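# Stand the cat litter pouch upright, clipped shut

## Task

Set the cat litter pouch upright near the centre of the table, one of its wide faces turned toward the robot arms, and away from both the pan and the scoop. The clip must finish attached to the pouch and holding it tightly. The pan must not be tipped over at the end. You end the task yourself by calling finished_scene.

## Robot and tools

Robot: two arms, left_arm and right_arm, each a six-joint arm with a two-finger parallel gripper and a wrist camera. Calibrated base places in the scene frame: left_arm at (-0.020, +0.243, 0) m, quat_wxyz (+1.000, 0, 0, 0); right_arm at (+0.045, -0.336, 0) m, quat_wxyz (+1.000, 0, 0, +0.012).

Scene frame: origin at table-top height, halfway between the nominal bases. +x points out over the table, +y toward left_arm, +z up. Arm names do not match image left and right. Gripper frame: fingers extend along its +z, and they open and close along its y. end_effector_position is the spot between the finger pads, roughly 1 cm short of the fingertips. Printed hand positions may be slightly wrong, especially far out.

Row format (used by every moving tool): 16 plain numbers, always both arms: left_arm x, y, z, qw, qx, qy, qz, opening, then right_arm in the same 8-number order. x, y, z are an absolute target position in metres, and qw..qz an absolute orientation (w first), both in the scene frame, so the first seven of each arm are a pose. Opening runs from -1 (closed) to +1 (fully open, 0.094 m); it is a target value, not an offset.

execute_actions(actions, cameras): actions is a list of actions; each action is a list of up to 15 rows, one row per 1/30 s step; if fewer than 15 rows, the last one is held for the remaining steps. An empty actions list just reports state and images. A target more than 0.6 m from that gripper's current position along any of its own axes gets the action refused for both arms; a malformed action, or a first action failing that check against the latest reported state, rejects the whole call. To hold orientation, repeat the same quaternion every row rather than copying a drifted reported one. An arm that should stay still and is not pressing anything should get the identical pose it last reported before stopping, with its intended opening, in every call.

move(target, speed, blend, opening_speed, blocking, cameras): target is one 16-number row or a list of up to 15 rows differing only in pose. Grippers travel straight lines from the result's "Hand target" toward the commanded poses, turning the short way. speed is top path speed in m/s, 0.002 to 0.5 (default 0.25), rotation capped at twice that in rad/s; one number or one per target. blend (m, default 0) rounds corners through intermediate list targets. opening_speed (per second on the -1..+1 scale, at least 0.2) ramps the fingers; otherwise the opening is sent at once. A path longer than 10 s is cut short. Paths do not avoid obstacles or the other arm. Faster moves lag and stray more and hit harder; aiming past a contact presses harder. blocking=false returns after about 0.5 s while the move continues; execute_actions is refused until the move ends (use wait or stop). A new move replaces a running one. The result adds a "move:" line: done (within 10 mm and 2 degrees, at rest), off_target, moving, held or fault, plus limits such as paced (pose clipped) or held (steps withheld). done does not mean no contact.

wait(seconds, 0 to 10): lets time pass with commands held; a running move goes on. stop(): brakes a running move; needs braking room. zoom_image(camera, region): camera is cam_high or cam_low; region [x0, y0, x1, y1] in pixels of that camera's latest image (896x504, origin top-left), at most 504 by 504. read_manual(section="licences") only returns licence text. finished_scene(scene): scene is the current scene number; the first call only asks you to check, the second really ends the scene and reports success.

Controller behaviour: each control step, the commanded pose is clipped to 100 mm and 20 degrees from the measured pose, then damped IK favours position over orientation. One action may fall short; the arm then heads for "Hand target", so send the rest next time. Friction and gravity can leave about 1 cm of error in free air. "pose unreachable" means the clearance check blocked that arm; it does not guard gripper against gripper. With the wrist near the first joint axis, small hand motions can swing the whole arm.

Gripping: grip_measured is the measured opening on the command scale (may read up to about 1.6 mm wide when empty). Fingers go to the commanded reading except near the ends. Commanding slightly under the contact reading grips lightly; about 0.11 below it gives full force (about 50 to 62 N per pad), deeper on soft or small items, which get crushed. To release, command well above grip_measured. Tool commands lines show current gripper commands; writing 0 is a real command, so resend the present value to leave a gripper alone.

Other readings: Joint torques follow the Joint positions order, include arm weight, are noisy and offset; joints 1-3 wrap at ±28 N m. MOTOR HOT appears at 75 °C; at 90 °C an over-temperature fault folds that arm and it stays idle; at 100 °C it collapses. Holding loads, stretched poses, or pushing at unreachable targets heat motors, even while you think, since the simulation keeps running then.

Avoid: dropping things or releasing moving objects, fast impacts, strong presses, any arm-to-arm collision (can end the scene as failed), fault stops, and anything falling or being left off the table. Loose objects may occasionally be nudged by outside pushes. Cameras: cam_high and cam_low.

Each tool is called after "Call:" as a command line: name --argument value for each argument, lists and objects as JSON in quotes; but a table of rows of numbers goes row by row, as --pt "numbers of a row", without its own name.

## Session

Scene 1 is done. Let me look at scene 2.

Call:
execute_actions --actions '[]'

Call:
zoom_image --camera "cam_high" --region '[340, 140, 620, 320]'

Call:
zoom_image --camera "cam_low" --region '[300, 150, 700, 330]'

Scene clock: 0.00 s.
left_arm: end_effector_position=(+0.1519, +0.5698, +0.2659) grip_measured=+1.000 end_effector_quat_wxyz=(+0.338, -0.338, +0.681, +0.554) | right_arm: end_effector_position=(+0.6353, -0.0179, +0.2438) grip_measured=+1.000 end_effector_quat_wxyz=(+0.546, -0.363, +0.743, -0.134)
Joint positions: left_arm=[0.766 1.104 0.682 0.213 -0.708 0.426 0.094] | right_arm=[0.557 2.307 2.156 -0.25 0.34 -0.554 0.094]
Joint velocities: left_arm=[-0.007 0.002 0.002 0.022 0.007 -0.037 0] | right_arm=[-0.002 -0.002 -0.007 -0.066 -0.007 -0.051 0]
Joint torques (N m): no reading
Motor temperatures (°C): left_arm=[29 30 33 29 28 30 28] | right_arm=[27 32 32 27 26 27 28]
Heat: left arm: 33 °C; right arm: 32 °C.
Hand target: left_arm +0.1513, +0.5695, +0.2713; +0.343, -0.341, +0.676, +0.555 | right_arm +0.6347, -0.0183, +0.2517; +0.552, -0.358, +0.742, -0.131
Tool commands: left_gripper/opening=+1.0 right_gripper/opening=+1.0

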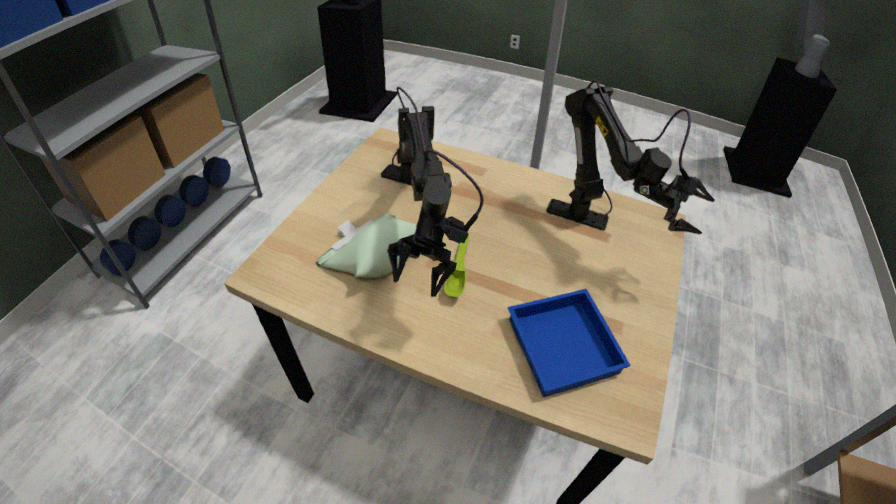

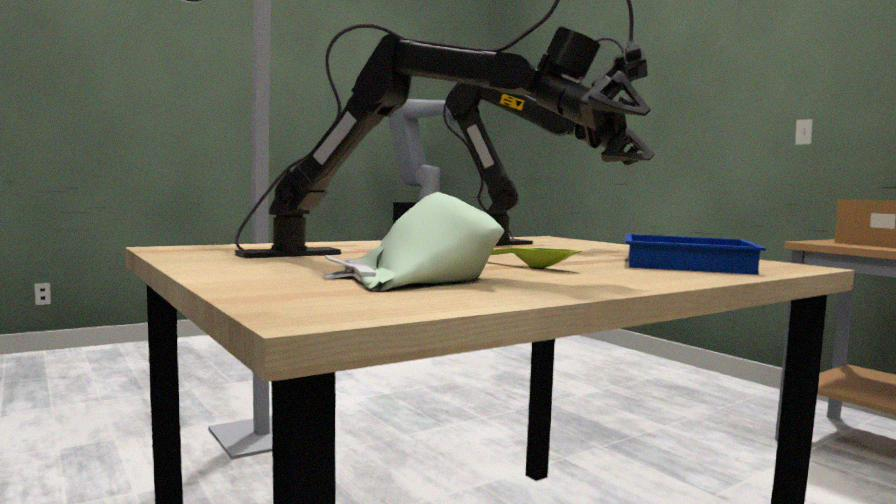

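Scaled by 1.800.

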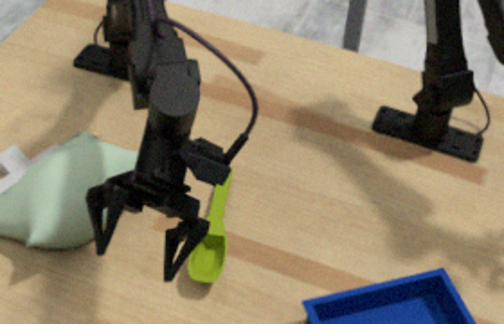

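Scaled by 1.260.

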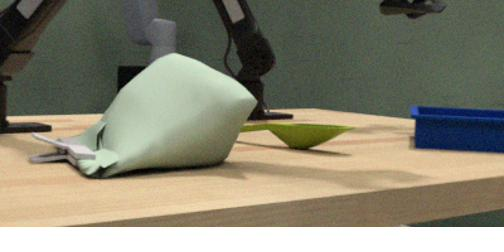

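Call:
zoom_image --camera "cam_high" --region '[305, 200, 425, 290]'

Call:
zoom_image --camera "cam_low" --region '[310, 180, 520, 300]'

Scaled by 4.200.

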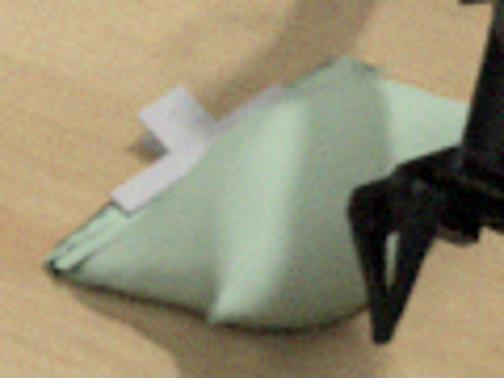

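Scaled by 2.400.

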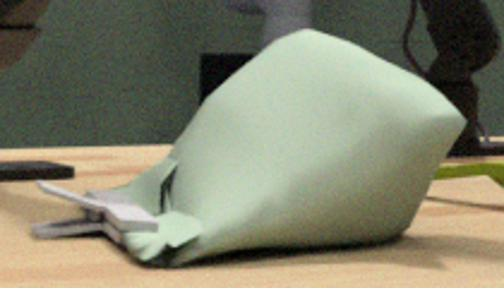

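Call:
move --pt "0.26 0.22 0.25 0.1828 -0.2355 0.9063 0.2995 0.3 0.40 -0.22 0.33 0.4328 -0.0232 0.8767 0.2088 -0.1" --pt "0.303 -0.040 0.15 0.0 -0.0976 0.9952 0.0 0.3 0.27 -0.39 0.14 0.2056 0.3227 0.7793 0.4965 -0.1" --speed 0.35 --blend 0.05 --cameras '["cam_high", "cam_low"]'

Call:
zoom_image --camera "cam_high" --region '[305, 190, 425, 290]'

Call:
zoom_image --camera "cam_high" --region '[420, 190, 560, 310]'

Call:
zoom_image --camera "cam_low" --region '[310, 200, 450, 300]'

Scene clock: 11.87 s.
left_arm: end_effector_position=(+0.2884, -0.0378, +0.1521) grip_measured=+0.301 end_effector_quat_wxyz=(+0.004, -0.116, +0.993, -0.003) | right_arm: end_effector_position=(+0.2624, -0.3849, +0.1339) grip_measured=-0.098 end_effector_quat_wxyz=(+0.203, +0.334, +0.779, +0.491)
Joint positions: left_arm=[-0.742 2.177 2.197 -1.581 -0.002 -0.974 0.061] | right_arm=[-1.032 1.457 0.788 -1.31 -1.075 -0.444 0.042]
Joint velocities: left_arm=[-0.022 0.002 0.012 -0.051 0.007 -0.007 -0.001] | right_arm=[-0.007 -0.002 0.007 -0.037 -0.022 0.007 0.001]
Joint torques (N m): left_arm=[-0.27 -9.33 7.99 0.39 0.01 0.05] | right_arm=[-0.83 -3.11 7.04 -0.53 -0.74 -0.21]
Motor temperatures (°C): left_arm=[29 31 36 31 28 30 28] | right_arm=[27 40 34 30 26 27 28]
Heat: left arm: 36 °C; right arm: 40 °C.
Hand target: left_arm +0.2901, -0.0410, +0.1523; +0.005, -0.112, +0.994, -0.005 | right_arm +0.2667, -0.3919, +0.1396; +0.218, +0.327, +0.779, +0.488
Off the commanded pose: left_arm 0.015 m, 2 deg | right_arm 0.011 m, 1 deg.
joint sent to its limit (left arm) — joint 4 (wrist pitch), lower limit. The joint targets are off in position, not in orientation.
move: off_target (left_arm, right_arm)

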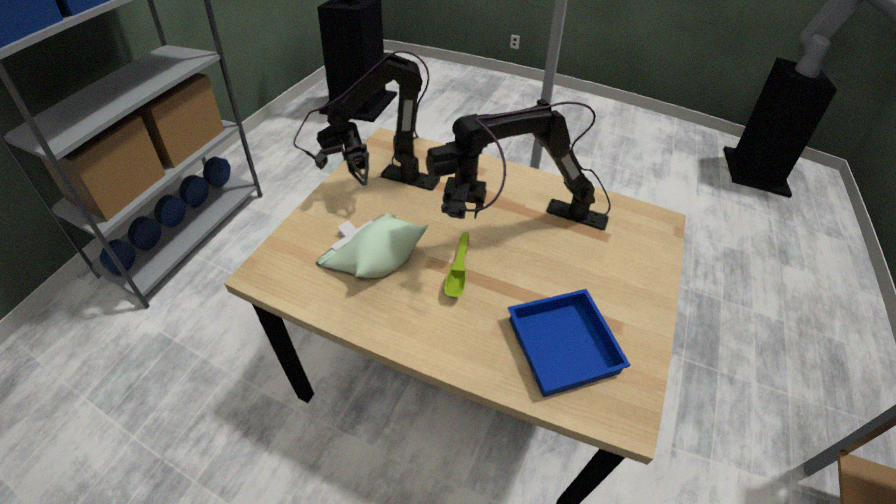

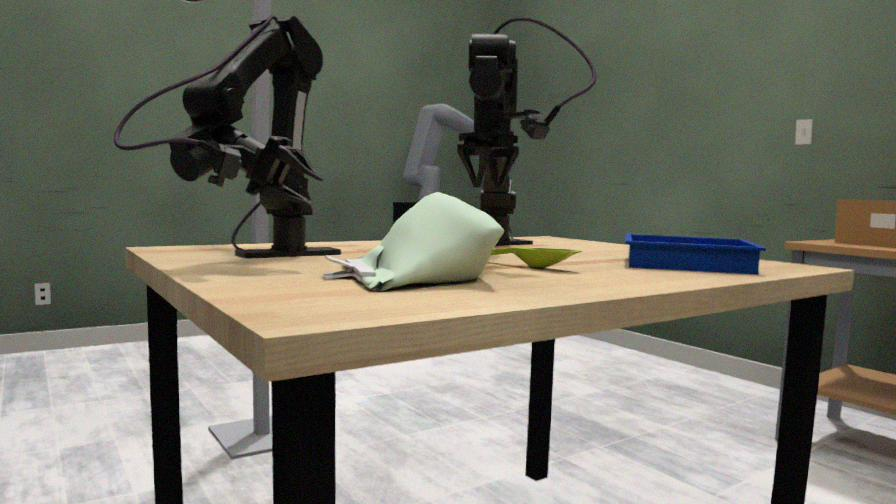

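Scaled by 4.200.

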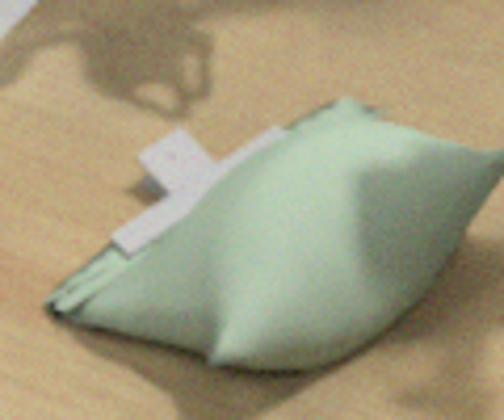

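Scaled by 3.600.

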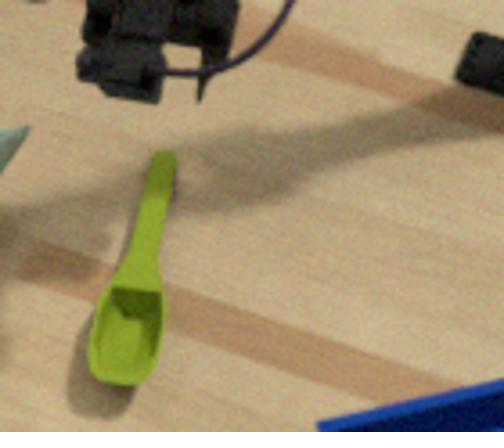

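Scaled by 3.600.

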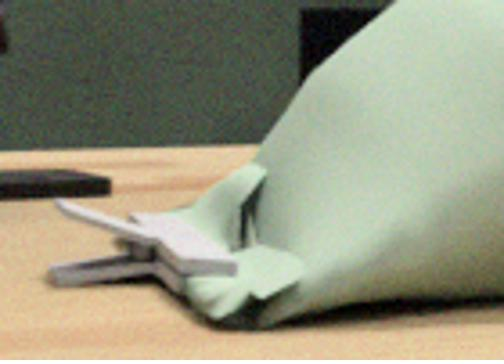

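Call:
zoom_image --camera "cam_high" --region '[310, 110, 410, 200]'

Call:
zoom_image --camera "cam_low" --region '[160, 120, 340, 260]'

Scaled by 5.040.

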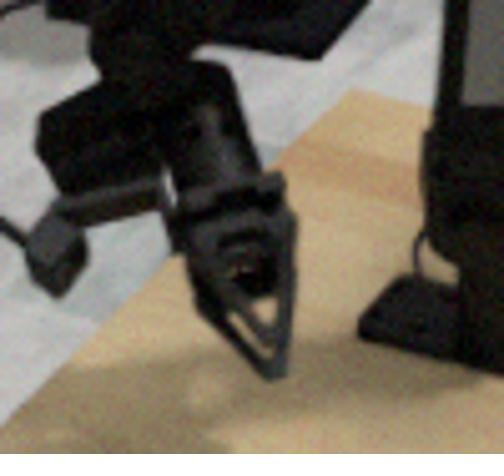

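Scaled by 2.800.

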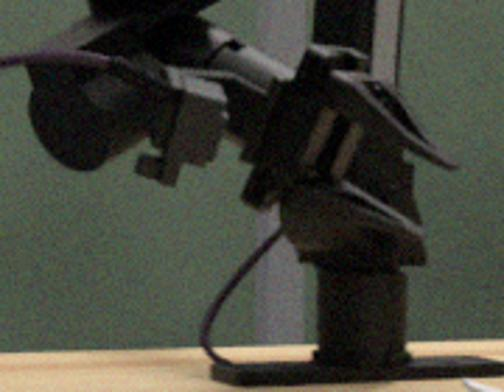

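Call:
move --target '[0.306, -0.040, 0.05, 0.0, -0.1207, 0.9927, 0.0, 0.3, 0.265, -0.405, 0.06, 0.2056, 0.3227, 0.7793, 0.4965, -0.1]' --speed 0.12 --cameras '["cam_high", "cam_low"]'

Call:
zoom_image --camera "cam_high" --region '[310, 150, 410, 260]'

Call:
zoom_image --camera "cam_high" --region '[420, 180, 530, 310]'

Call:
zoom_image --camera "cam_low" --region '[440, 160, 600, 290]'

Scene clock: 14.87 s.
left_arm: end_effector_position=(+0.3034, -0.0405, +0.0577) grip_measured=+0.301 end_effector_quat_wxyz=(+0.003, -0.121, +0.993, -0.003) | right_arm: end_effector_position=(+0.2651, -0.4048, +0.0625) grip_measured=-0.098 end_effector_quat_wxyz=(+0.197, +0.327, +0.780, +0.496)
Joint positions: left_arm=[-0.722 2.206 1.866 -1.222 0 -0.964 0.061] | right_arm=[-1.07 1.758 0.734 -1.061 -1.056 -0.556 0.042]
Joint velocities: left_arm=[0.017 -0.002 0.007 0.007 -0.037 0.022 0] | right_arm=[-0.002 -0.007 0.022 -0.022 0.095 -0.022 -0.001]
Joint torques (N m): left_arm=[0.43 -9.88 5.6 0.56 0.01 0.06] | right_arm=[-1.07 -4.27 2.51 -0.43 -0.63 -0.22]
Motor temperatures (°C): left_arm=[29 33 36 31 28 30 28] | right_arm=[27 39 34 30 26 27 28]
Heat: left arm: 36 °C; right arm: 39 °C.
Hand target: left_arm +0.3049, -0.0394, +0.0501; +0.000, -0.121, +0.993, +0.000 | right_arm +0.2648, -0.4056, +0.0591; +0.206, +0.323, +0.779, +0.496
Off the commanded pose: left_arm 0.008 m, 1 deg | right_arm 0.003 m, 1 deg.
move: done

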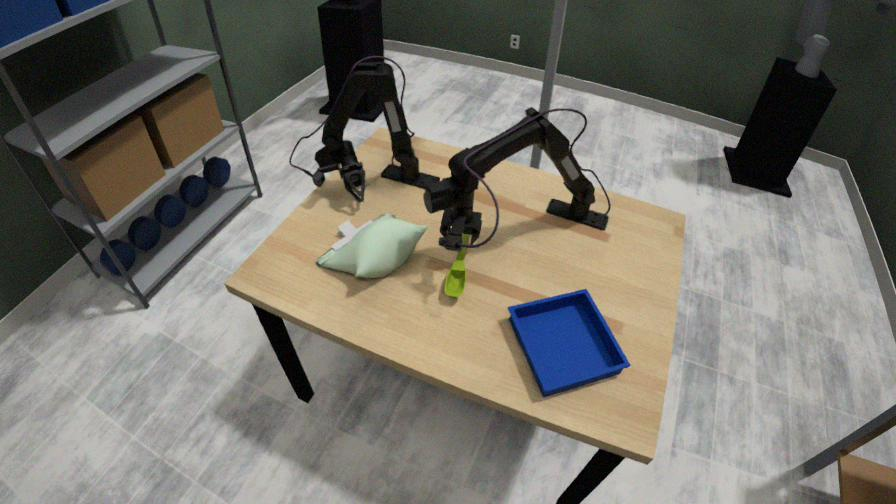

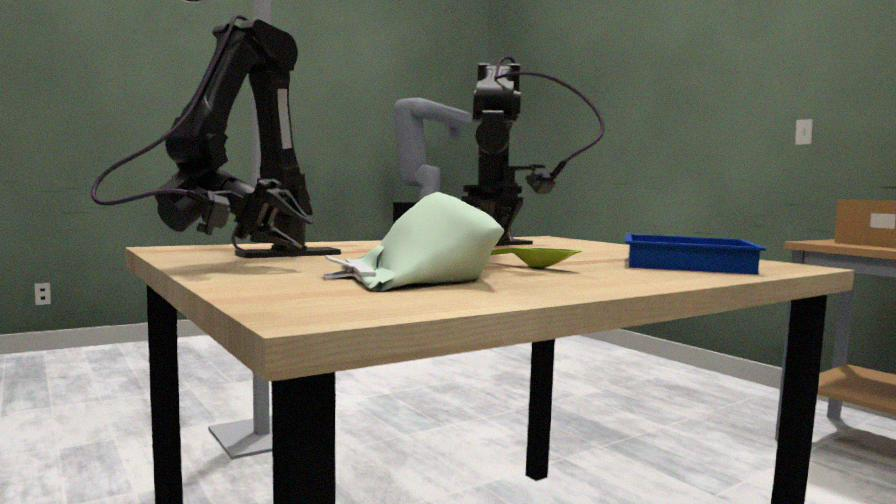

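Scaled by 4.582.

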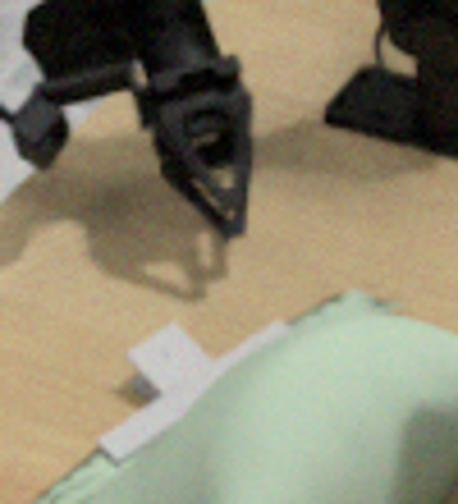

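Scaled by 3.877.

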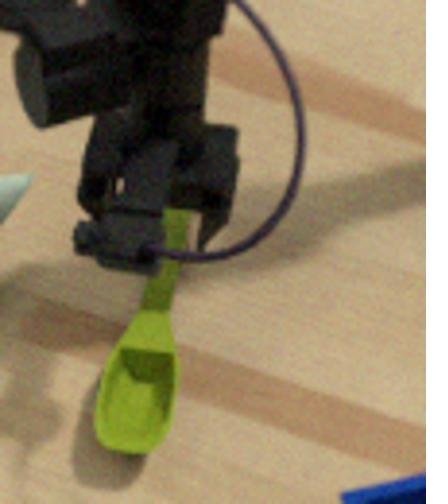

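Scaled by 3.150.

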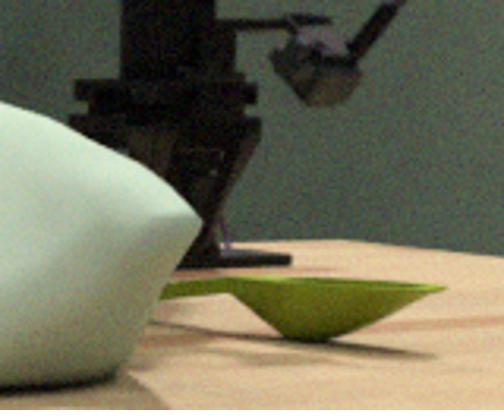

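Call:
execute_actions --actions '[]'

Scene clock: 15.87 s.
left_arm: end_effector_position=(+0.3036, -0.0406, +0.0577) grip_measured=+0.301 end_effector_quat_wxyz=(+0.003, -0.121, +0.993, -0.004) | right_arm: end_effector_position=(+0.2651, -0.4049, +0.0624) grip_measured=-0.098 end_effector_quat_wxyz=(+0.198, +0.327, +0.780, +0.496)
Joint positions: left_arm=[-0.722 2.206 1.866 -1.221 0 -0.964 0.061] | right_arm=[-1.07 1.758 0.734 -1.06 -1.056 -0.557 0.042]
Joint velocities: left_arm=[0.007 -0.002 0.007 -0.066 -0.037 0.051 0] | right_arm=[-0.002 -0.022 -0.017 -0.051 -0.037 -0.007 0]
Joint torques (N m): left_arm=[0.35 -9.78 5.87 0.53 -0.02 0.05] | right_arm=[-0.79 -4.34 2.56 -0.45 -0.58 -0.19]
Motor temperatures (°C): left_arm=[29 34 36 31 28 30 28] | right_arm=[27 39 34 30 26 27 28]
Heat: left arm: 36 °C; right arm: 39 °C.
Hand target: left_arm +0.3049, -0.0394, +0.0501; +0.000, -0.121, +0.993, +0.000 | right_arm +0.2648, -0.4056, +0.0591; +0.206, +0.323, +0.779, +0.495
Tool commands: left_gripper/opening=+0.3 right_gripper/opening=-0.1
Off the commanded pose: left_arm 0.008 m, 1 deg | right_arm 0.002 m, 1 deg.

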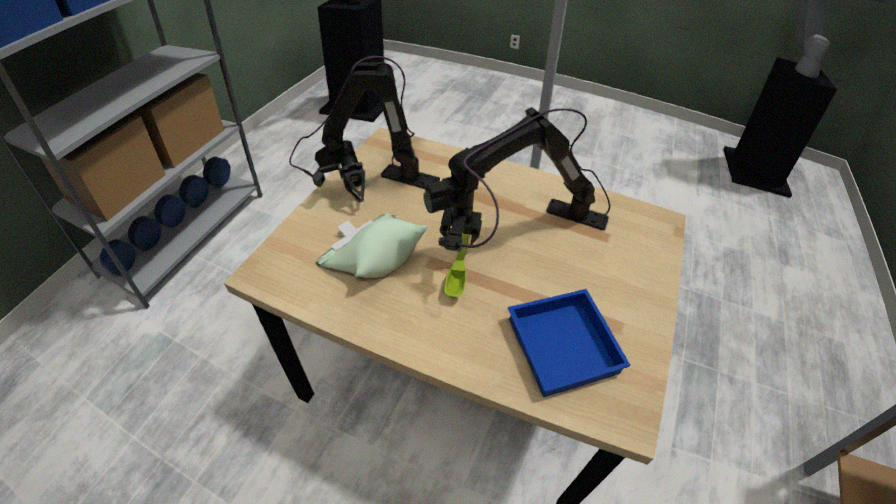

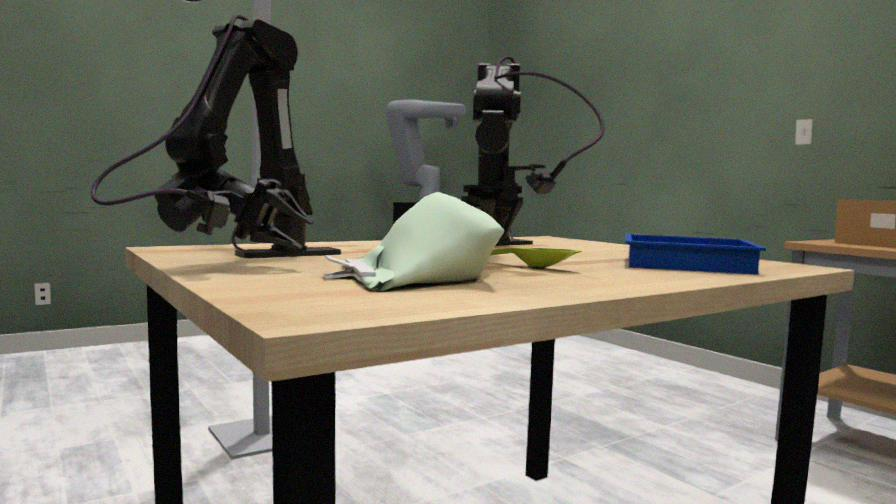

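Call:
zoom_image --camera "cam_high" --region '[320, 160, 500, 300]'

Call:
zoom_image --camera "cam_low" --region '[180, 150, 600, 310]'

Scaled by 2.800.

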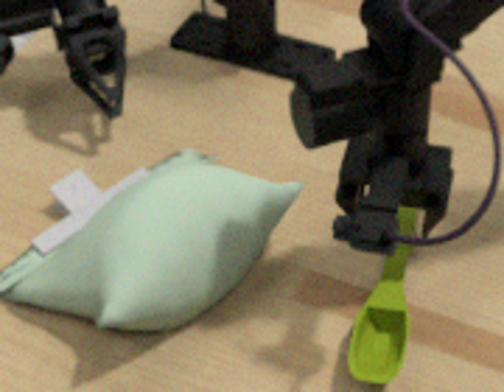

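Scaled by 1.200.

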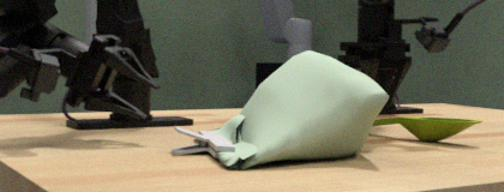

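Call:
move --target '[0.306, -0.040, 0.020, 0, -0.1207, 0.9927, 0, 0.3, 0.265, -0.405, 0.045, 0.2056, 0.3227, 0.7793, 0.4965, -0.1]' --speed 0.06

Scene clock: 17.17 s.
left_arm: end_effector_position=(+0.3050, -0.0419, +0.0297) grip_measured=+0.301 end_effector_quat_wxyz=(+0.005, -0.121, +0.993, -0.005) | right_arm: end_effector_position=(+0.2652, -0.4049, +0.0484) grip_measured=-0.098 end_effector_quat_wxyz=(+0.198, +0.326, +0.780, +0.496)
Joint positions: left_arm=[-0.722 2.227 1.789 -1.119 0 -0.964 0.061] | right_arm=[-1.07 1.806 0.716 -0.994 -1.056 -0.558 0.042]
Joint velocities: left_arm=[0.007 0.002 0.017 0.037 0.037 -0.037 0] | right_arm=[-0.007 0.012 0.002 -0.066 0.007 0.037 0]
Joint torques (N m): left_arm=[0.31 -9.57 5.53 0.59 0 0.1] | right_arm=[-0.62 -4.62 2.28 -0.49 -0.63 -0.21]
Motor temperatures (°C): left_arm=[29 34 36 31 28 30 28] | right_arm=[27 39 34 30 26 27 28]
Heat: left arm: 36 °C; right arm: 39 °C.
Hand target: left_arm +0.3055, -0.0396, +0.0202; +0.000, -0.121, +0.993, +0.000 | right_arm +0.2649, -0.4050, +0.0450; +0.205, +0.323, +0.779, +0.496
Off the commanded pose: left_arm 0.010 m, 1 deg | right_arm 0.003 m, 1 deg.
move: done

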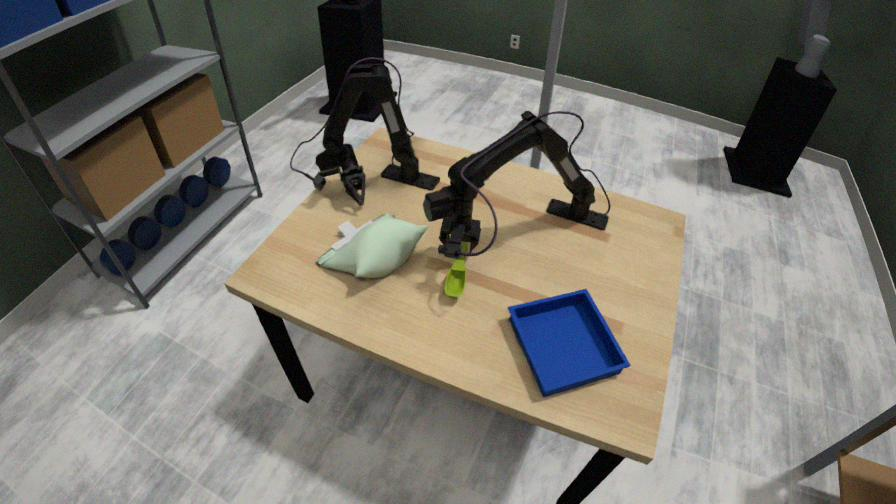

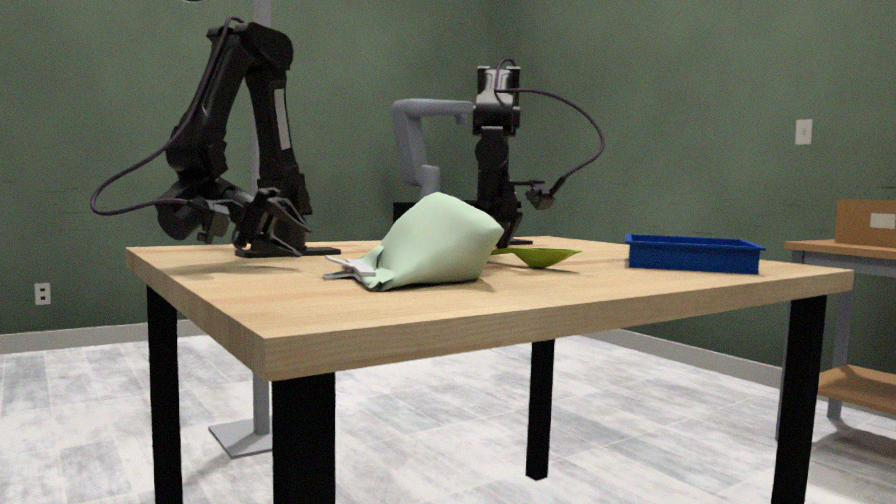

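Call:
move --target '[0.306, -0.040, 0.010, 0, -0.1207, 0.9927, 0, 0.3, 0.265, -0.405, 0.045, 0.2056, 0.3227, 0.7793, 0.4965, -0.1]' --speed 0.04

Call:
zoom_image --camera "cam_high" --region '[400, 180, 520, 310]'

Call:
zoom_image --camera "cam_low" --region '[420, 150, 620, 290]'

Scene clock: 18.27 s.
left_arm: end_effector_position=(+0.3060, -0.0427, +0.0213) grip_measured=+0.301 end_effector_quat_wxyz=(+0.006, -0.121, +0.993, -0.007) | right_arm: end_effector_position=(+0.2652, -0.4050, +0.0483) grip_measured=-0.098 end_effector_quat_wxyz=(+0.198, +0.326, +0.780, +0.496)
Joint positions: left_arm=[-0.722 2.235 1.768 -1.085 0 -0.964 0.061] | right_arm=[-1.07 1.806 0.716 -0.994 -1.056 -0.558 0.042]
Joint velocities: left_arm=[-0.017 -0.002 0.012 0.007 0.022 -0.066 -0.001] | right_arm=[-0.002 -0.002 0.007 -0.022 0.022 -0.022 -0.001]
Joint torques (N m): left_arm=[0.53 -9.5 5.26 0.58 -0.04 0.07] | right_arm=[-0.62 -4.56 2.47 -0.49 -0.65 -0.23]
Motor temperatures (°C): left_arm=[29 34 36 31 28 30 28] | right_arm=[27 38 33 30 26 27 28]
Heat: left arm: 36 °C; right arm: 38 °C.
Hand target: left_arm +0.3056, -0.0397, +0.0101; +0.000, -0.121, +0.993, +0.000 | right_arm +0.2649, -0.4050, +0.0451; +0.206, +0.323, +0.779, +0.496
Off the commanded pose: left_arm 0.012 m, 1 deg | right_arm 0.003 m, 1 deg.
move: off_target (left_arm)

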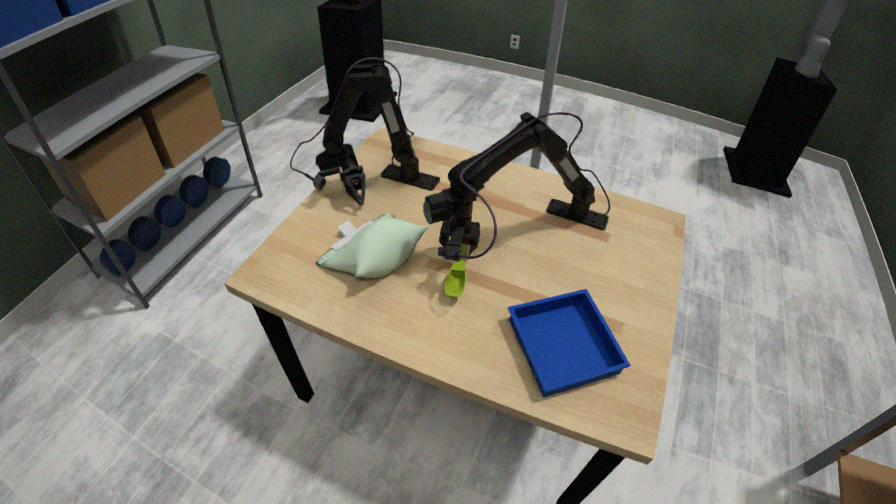

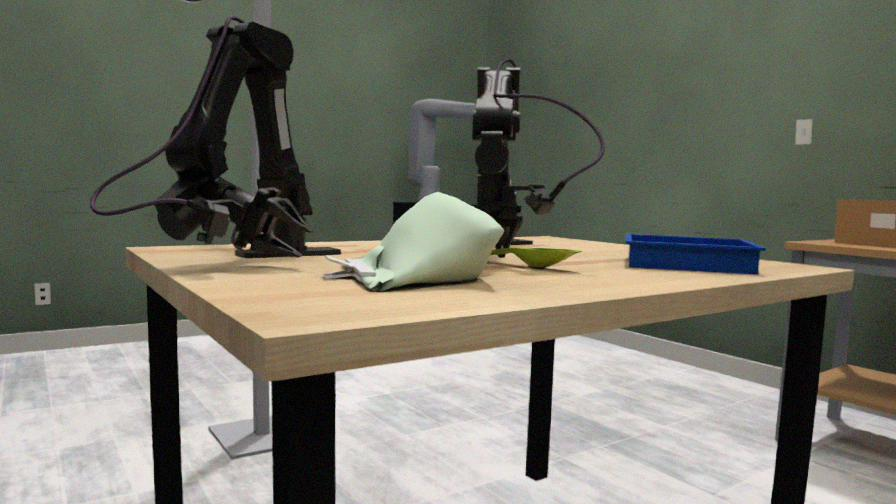

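Scaled by 3.877.

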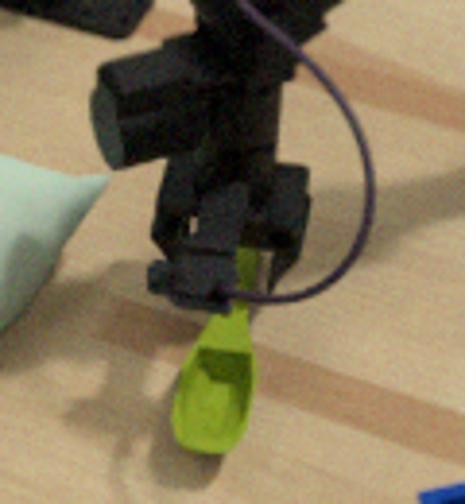

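Scaled by 2.520.

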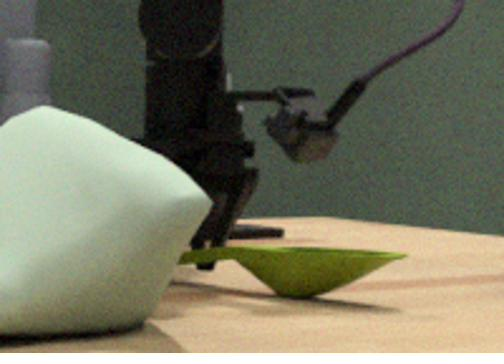

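Call:
move --target '[0.306, -0.040, 0.010, 0, -0.1207, 0.9927, 0, -0.9, 0.265, -0.405, 0.045, 0.2056, 0.3227, 0.7793, 0.4965, -0.1]' --speed 0.04 --opening_speed 0.8

Call:
zoom_image --camera "cam_high" --region '[400, 180, 520, 310]'

Scene clock: 20.10 s.
left_arm: end_effector_position=(+0.3062, -0.0431, +0.0213) grip_measured=-0.569 end_effector_quat_wxyz=(+0.006, -0.120, +0.993, -0.008) | right_arm: end_effector_position=(+0.2652, -0.4050, +0.0483) grip_measured=-0.098 end_effector_quat_wxyz=(+0.198, +0.326, +0.780, +0.496)
Joint positions: left_arm=[-0.722 2.235 1.768 -1.084 0 -0.963 0.02] | right_arm=[-1.07 1.806 0.716 -0.994 -1.056 -0.558 0.042]
Joint velocities: left_arm=[0.007 -0.007 -0.002 0.007 -0.037 -0.022 0] | right_arm=[0.007 -0.002 -0.007 0.022 0.037 -0.037 0.001]
Joint torques (N m): left_arm=[0.36 -9.59 5.38 0.59 -0.03 0.04] | right_arm=[-0.46 -4.66 2.32 -0.43 -0.56 -0.21]
Motor temperatures (°C): left_arm=[29 34 36 31 28 30 28] | right_arm=[27 38 33 29 26 27 28]
Heat: left arm: 36 °C; right arm: 38 °C.
Hand target: left_arm +0.3057, -0.0398, +0.0103; +0.000, -0.121, +0.993, +0.000 | right_arm +0.2649, -0.4050, +0.0451; +0.205, +0.323, +0.779, +0.496
Off the commanded pose: left_arm 0.012 m, 1 deg | right_arm 0.003 m, 1 deg.
move: off_target (left_arm)

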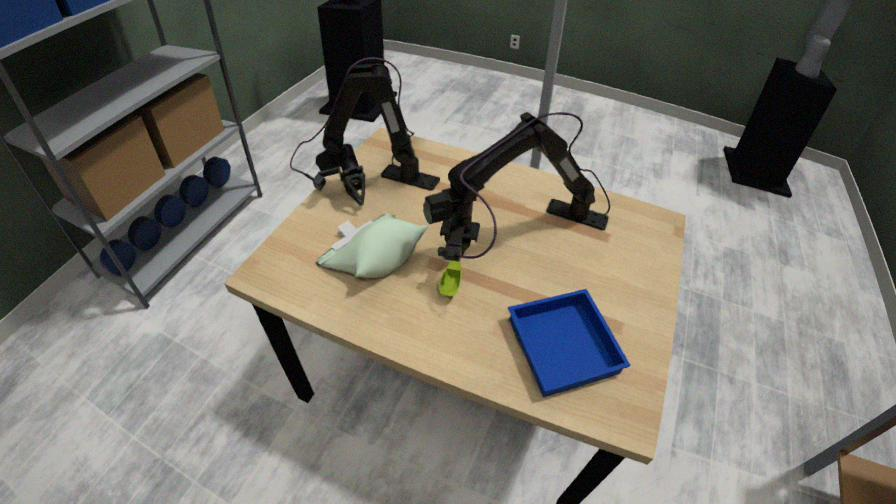

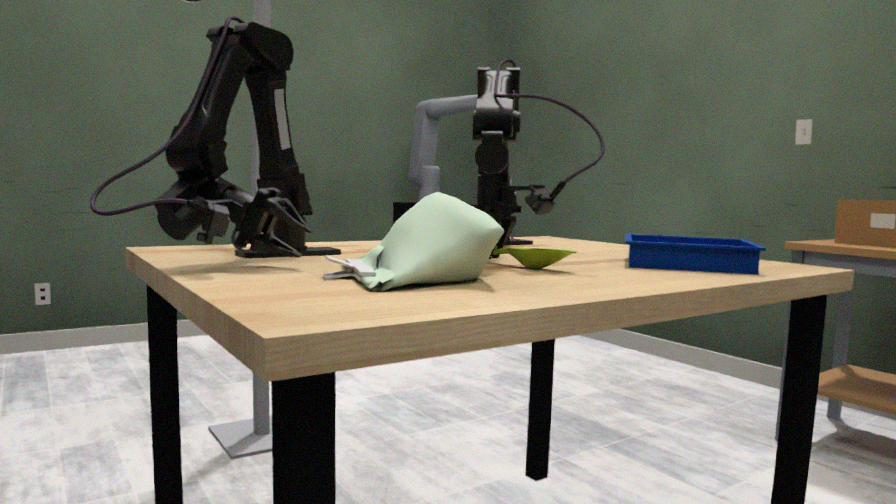

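Scaled by 3.877.

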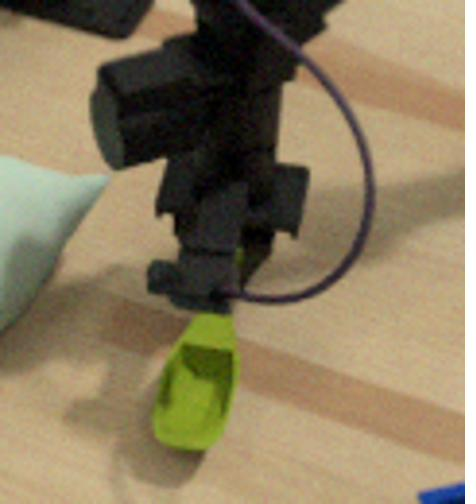

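Call:
move --target '[0.306, -0.040, 0.090, 0, -0.1207, 0.9927, 0, -0.9, 0.265, -0.405, 0.038, 0.2056, 0.3227, 0.7793, 0.4965, -0.1]' --speed 0.08

Call:
zoom_image --camera "cam_high" --region '[400, 180, 520, 310]'

Call:
zoom_image --camera "cam_low" --region '[420, 150, 620, 290]'

Scene clock: 22.70 s.
left_arm: end_effector_position=(+0.3024, -0.0400, +0.0783) grip_measured=-0.570 end_effector_quat_wxyz=(-0.009, -0.120, +0.993, +0.009) | right_arm: end_effector_position=(+0.2654, -0.4053, +0.0415) grip_measured=-0.098 end_effector_quat_wxyz=(+0.199, +0.326, +0.780, +0.496)
Joint positions: left_arm=[-0.722 2.235 1.996 -1.357 0.002 -0.963 0.02] | right_arm=[-1.07 1.83 0.708 -0.96 -1.056 -0.558 0.042]
Joint velocities: left_arm=[0.002 0.012 0.002 -0.037 0.037 0.066 0] | right_arm=[-0.012 -0.017 0.002 0.007 -0.037 -0.007 -0.001]
Joint torques (N m): left_arm=[0.35 -12.03 8.34 0.26 -0.01 0.05] | right_arm=[-0.75 -4.51 2.28 -0.49 -0.67 -0.17]
Motor temperatures (°C): left_arm=[29 35 36 31 28 30 28] | right_arm=[27 37 33 29 26 27 28]
Heat: left arm: 36 °C; right arm: 37 °C.
Hand target: left_arm +0.3065, -0.0405, +0.0900; +0.000, -0.121, +0.993, +0.000 | right_arm +0.2649, -0.4050, +0.0380; +0.206, +0.323, +0.779, +0.496
Off the commanded pose: left_arm 0.012 m, 1 deg | right_arm 0.004 m, 1 deg.
move: off_target (left_arm)

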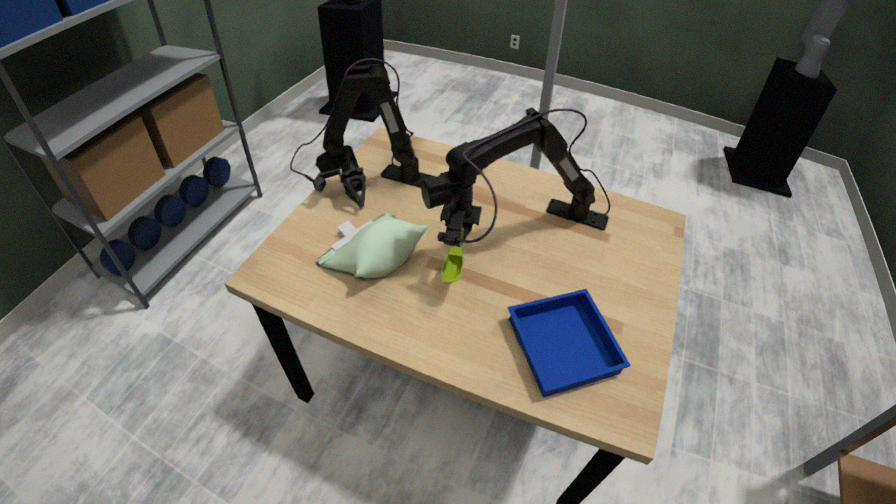

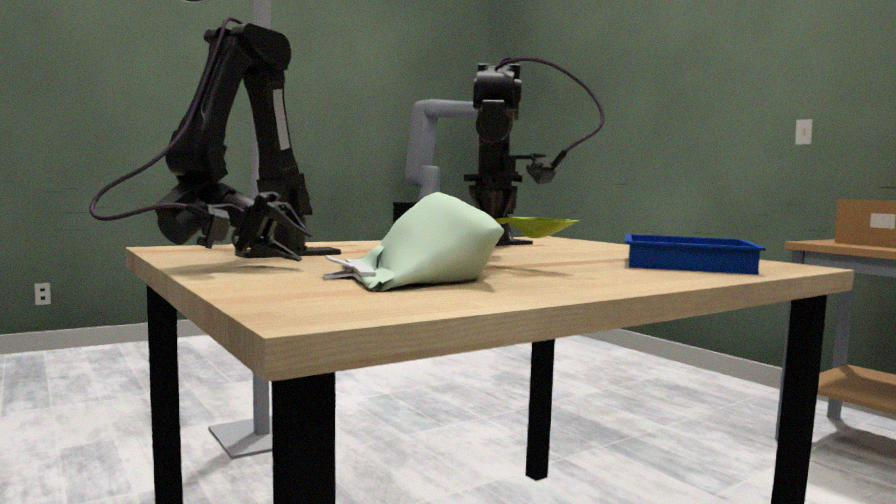

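Scaled by 3.877.

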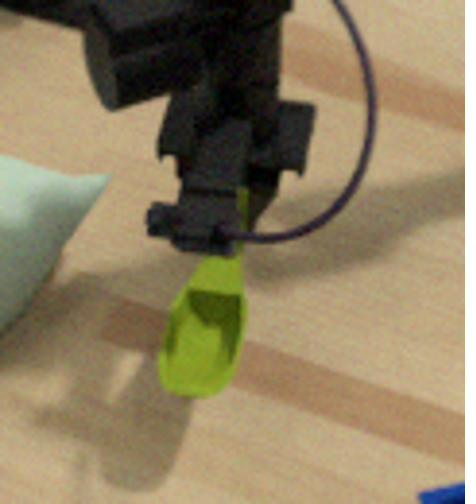

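Scaled by 2.520.

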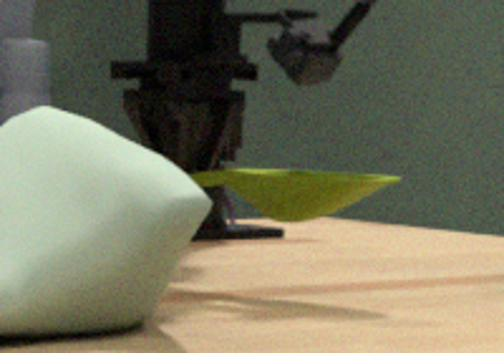

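Call:
move --pt "0.15 0.0 0.095 0 -0.0052 1.0 0 -0.9 0.265 -0.405 0.036 0.2056 0.3227 0.7793 0.4965 -0.1" --pt "0.01 0.0 0.095 0 0.6184 0.7859 0 -0.9 0.265 -0.405 0.034 0.2056 0.3227 0.7793 0.4965 -0.1" --speed 0.25 --blend 0.03

Scene clock: 27.07 s.
left_arm: end_effector_position=(+0.0115, +0.0033, +0.0936) grip_measured=-0.570 end_effector_quat_wxyz=(-0.010, +0.615, +0.788, +0.014) | right_arm: end_effector_position=(+0.2661, -0.4065, +0.0378) grip_measured=-0.098 end_effector_quat_wxyz=(+0.200, +0.325, +0.781, +0.495)
Joint positions: left_arm=[-1.449 1.499 1.099 -1.206 -0.005 -0.123 0.02] | right_arm=[-1.07 1.844 0.708 -0.942 -1.056 -0.558 0.042]
Joint velocities: left_arm=[-0.007 -0.007 0.007 0.037 -0.037 0.037 -0.001] | right_arm=[0.002 -0.007 -0.007 -0.007 0.007 -0.037 0]
Joint torques (N m): left_arm=[-0.27 -6.9 5.45 0.34 -0.15 0.07] | right_arm=[-0.53 -4.4 1.87 -0.47 -0.63 -0.19]
Motor temperatures (°C): left_arm=[29 35 36 30 28 30 29] | right_arm=[27 37 33 29 26 27 28]
Heat: left arm: 36 °C; right arm: 37 °C.
Hand target: left_arm +0.0122, +0.0054, +0.0969; -0.001, +0.618, +0.786, +0.011 | right_arm +0.2649, -0.4050, +0.0341; +0.205, +0.323, +0.779, +0.496
Off the commanded pose: left_arm 0.004 m, 2 deg | right_arm 0.004 m, 1 deg.
move: done

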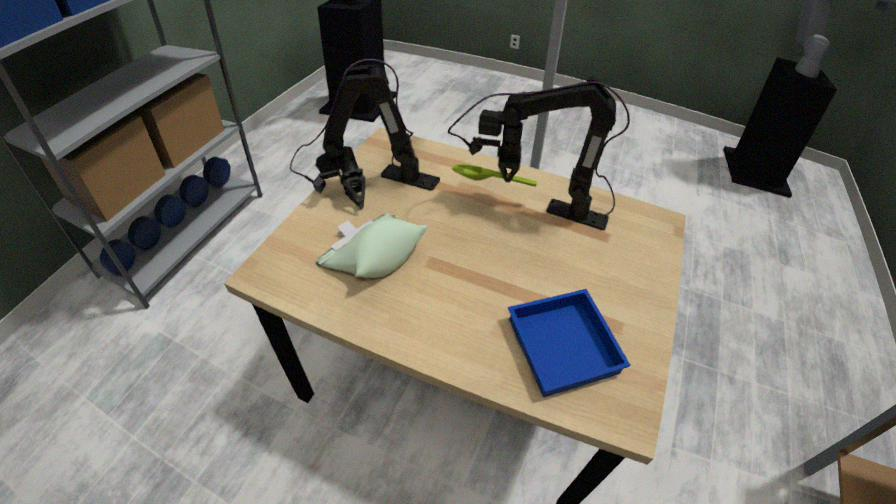

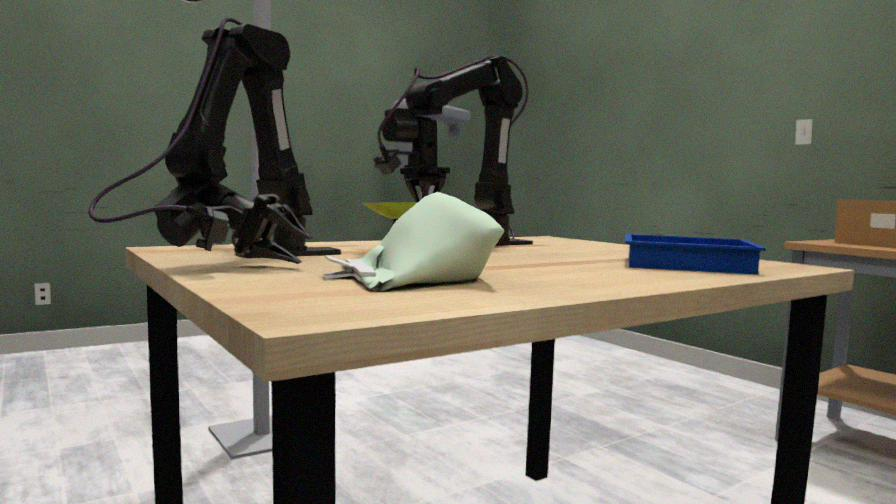

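Call:
move --target '[0.01, 0.0, 0.032, 0, 0.6184, 0.7859, 0, -0.9, 0.265, -0.405, 0.034, 0.2056, 0.3227, 0.7793, 0.4965, -0.1]' --speed 0.08

Call:
zoom_image --camera "cam_high" --region '[430, 120, 570, 220]'

Call:
zoom_image --camera "cam_low" --region '[340, 150, 540, 290]'

Scene clock: 28.73 s.
left_arm: end_effector_position=(+0.0116, +0.0027, +0.0353) grip_measured=-0.570 end_effector_quat_wxyz=(+0.000, +0.616, +0.788, +0.004) | right_arm: end_effector_position=(+0.2661, -0.4066, +0.0378) grip_measured=-0.098 end_effector_quat_wxyz=(+0.200, +0.325, +0.781, +0.494)
Joint positions: left_arm=[-1.449 1.538 0.895 -0.933 -0.005 -0.122 0.02] | right_arm=[-1.07 1.844 0.708 -0.941 -1.056 -0.558 0.042]
Joint velocities: left_arm=[0.012 -0.017 -0.012 -0.037 -0.007 -0.066 -0.001] | right_arm=[0.007 0.012 -0.002 0.066 0.007 0.022 0]
Joint torques (N m): left_arm=[-0.32 -4.27 5.37 0.61 0.06 0.07] | right_arm=[-0.55 -4.66 1.8 -0.53 -0.6 -0.17]
Motor temperatures (°C): left_arm=[29 35 36 30 28 30 29] | right_arm=[27 37 33 29 26 27 28]
Heat: left arm: 36 °C; right arm: 37 °C.
Hand target: left_arm +0.0099, +0.0007, +0.0320; +0.000, +0.619, +0.786, +0.000 | right_arm +0.2649, -0.4050, +0.0341; +0.205, +0.323, +0.779, +0.496
Off the commanded pose: left_arm 0.005 m, 1 deg | right_arm 0.004 m, 1 deg.
move: done

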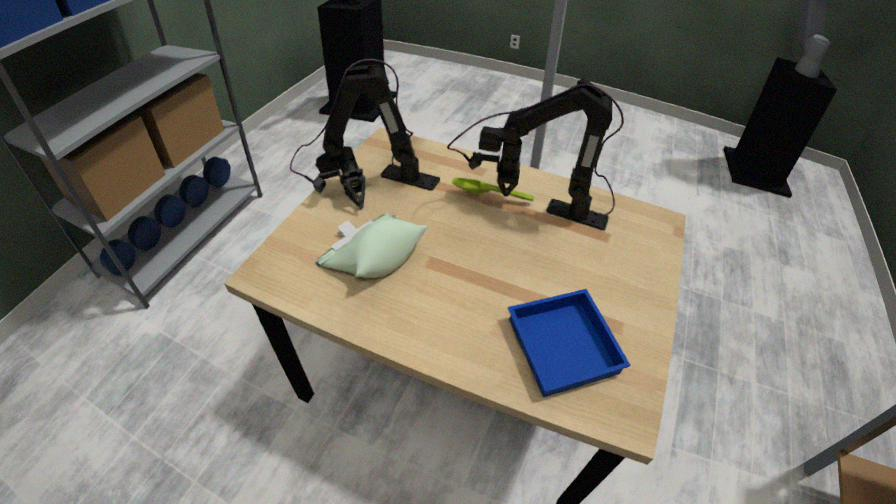

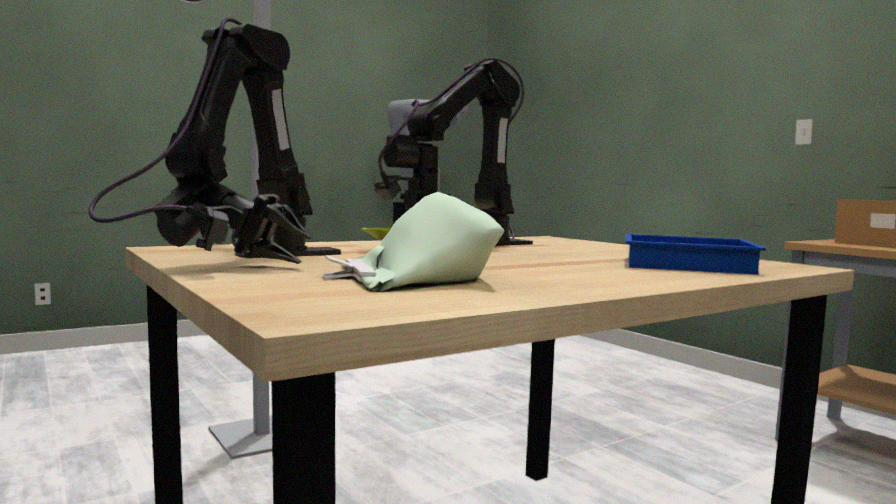

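Scaled by 3.600.

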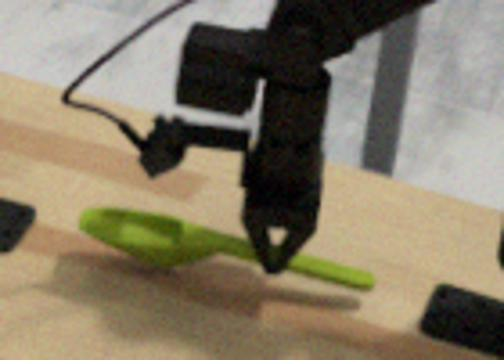

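Scaled by 2.520.

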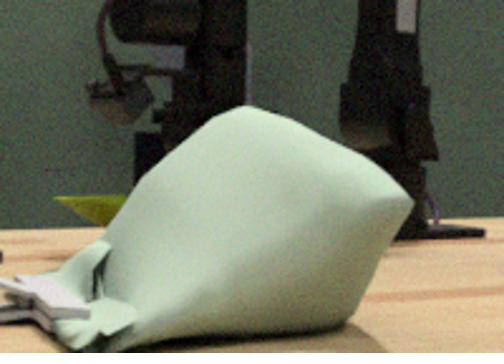

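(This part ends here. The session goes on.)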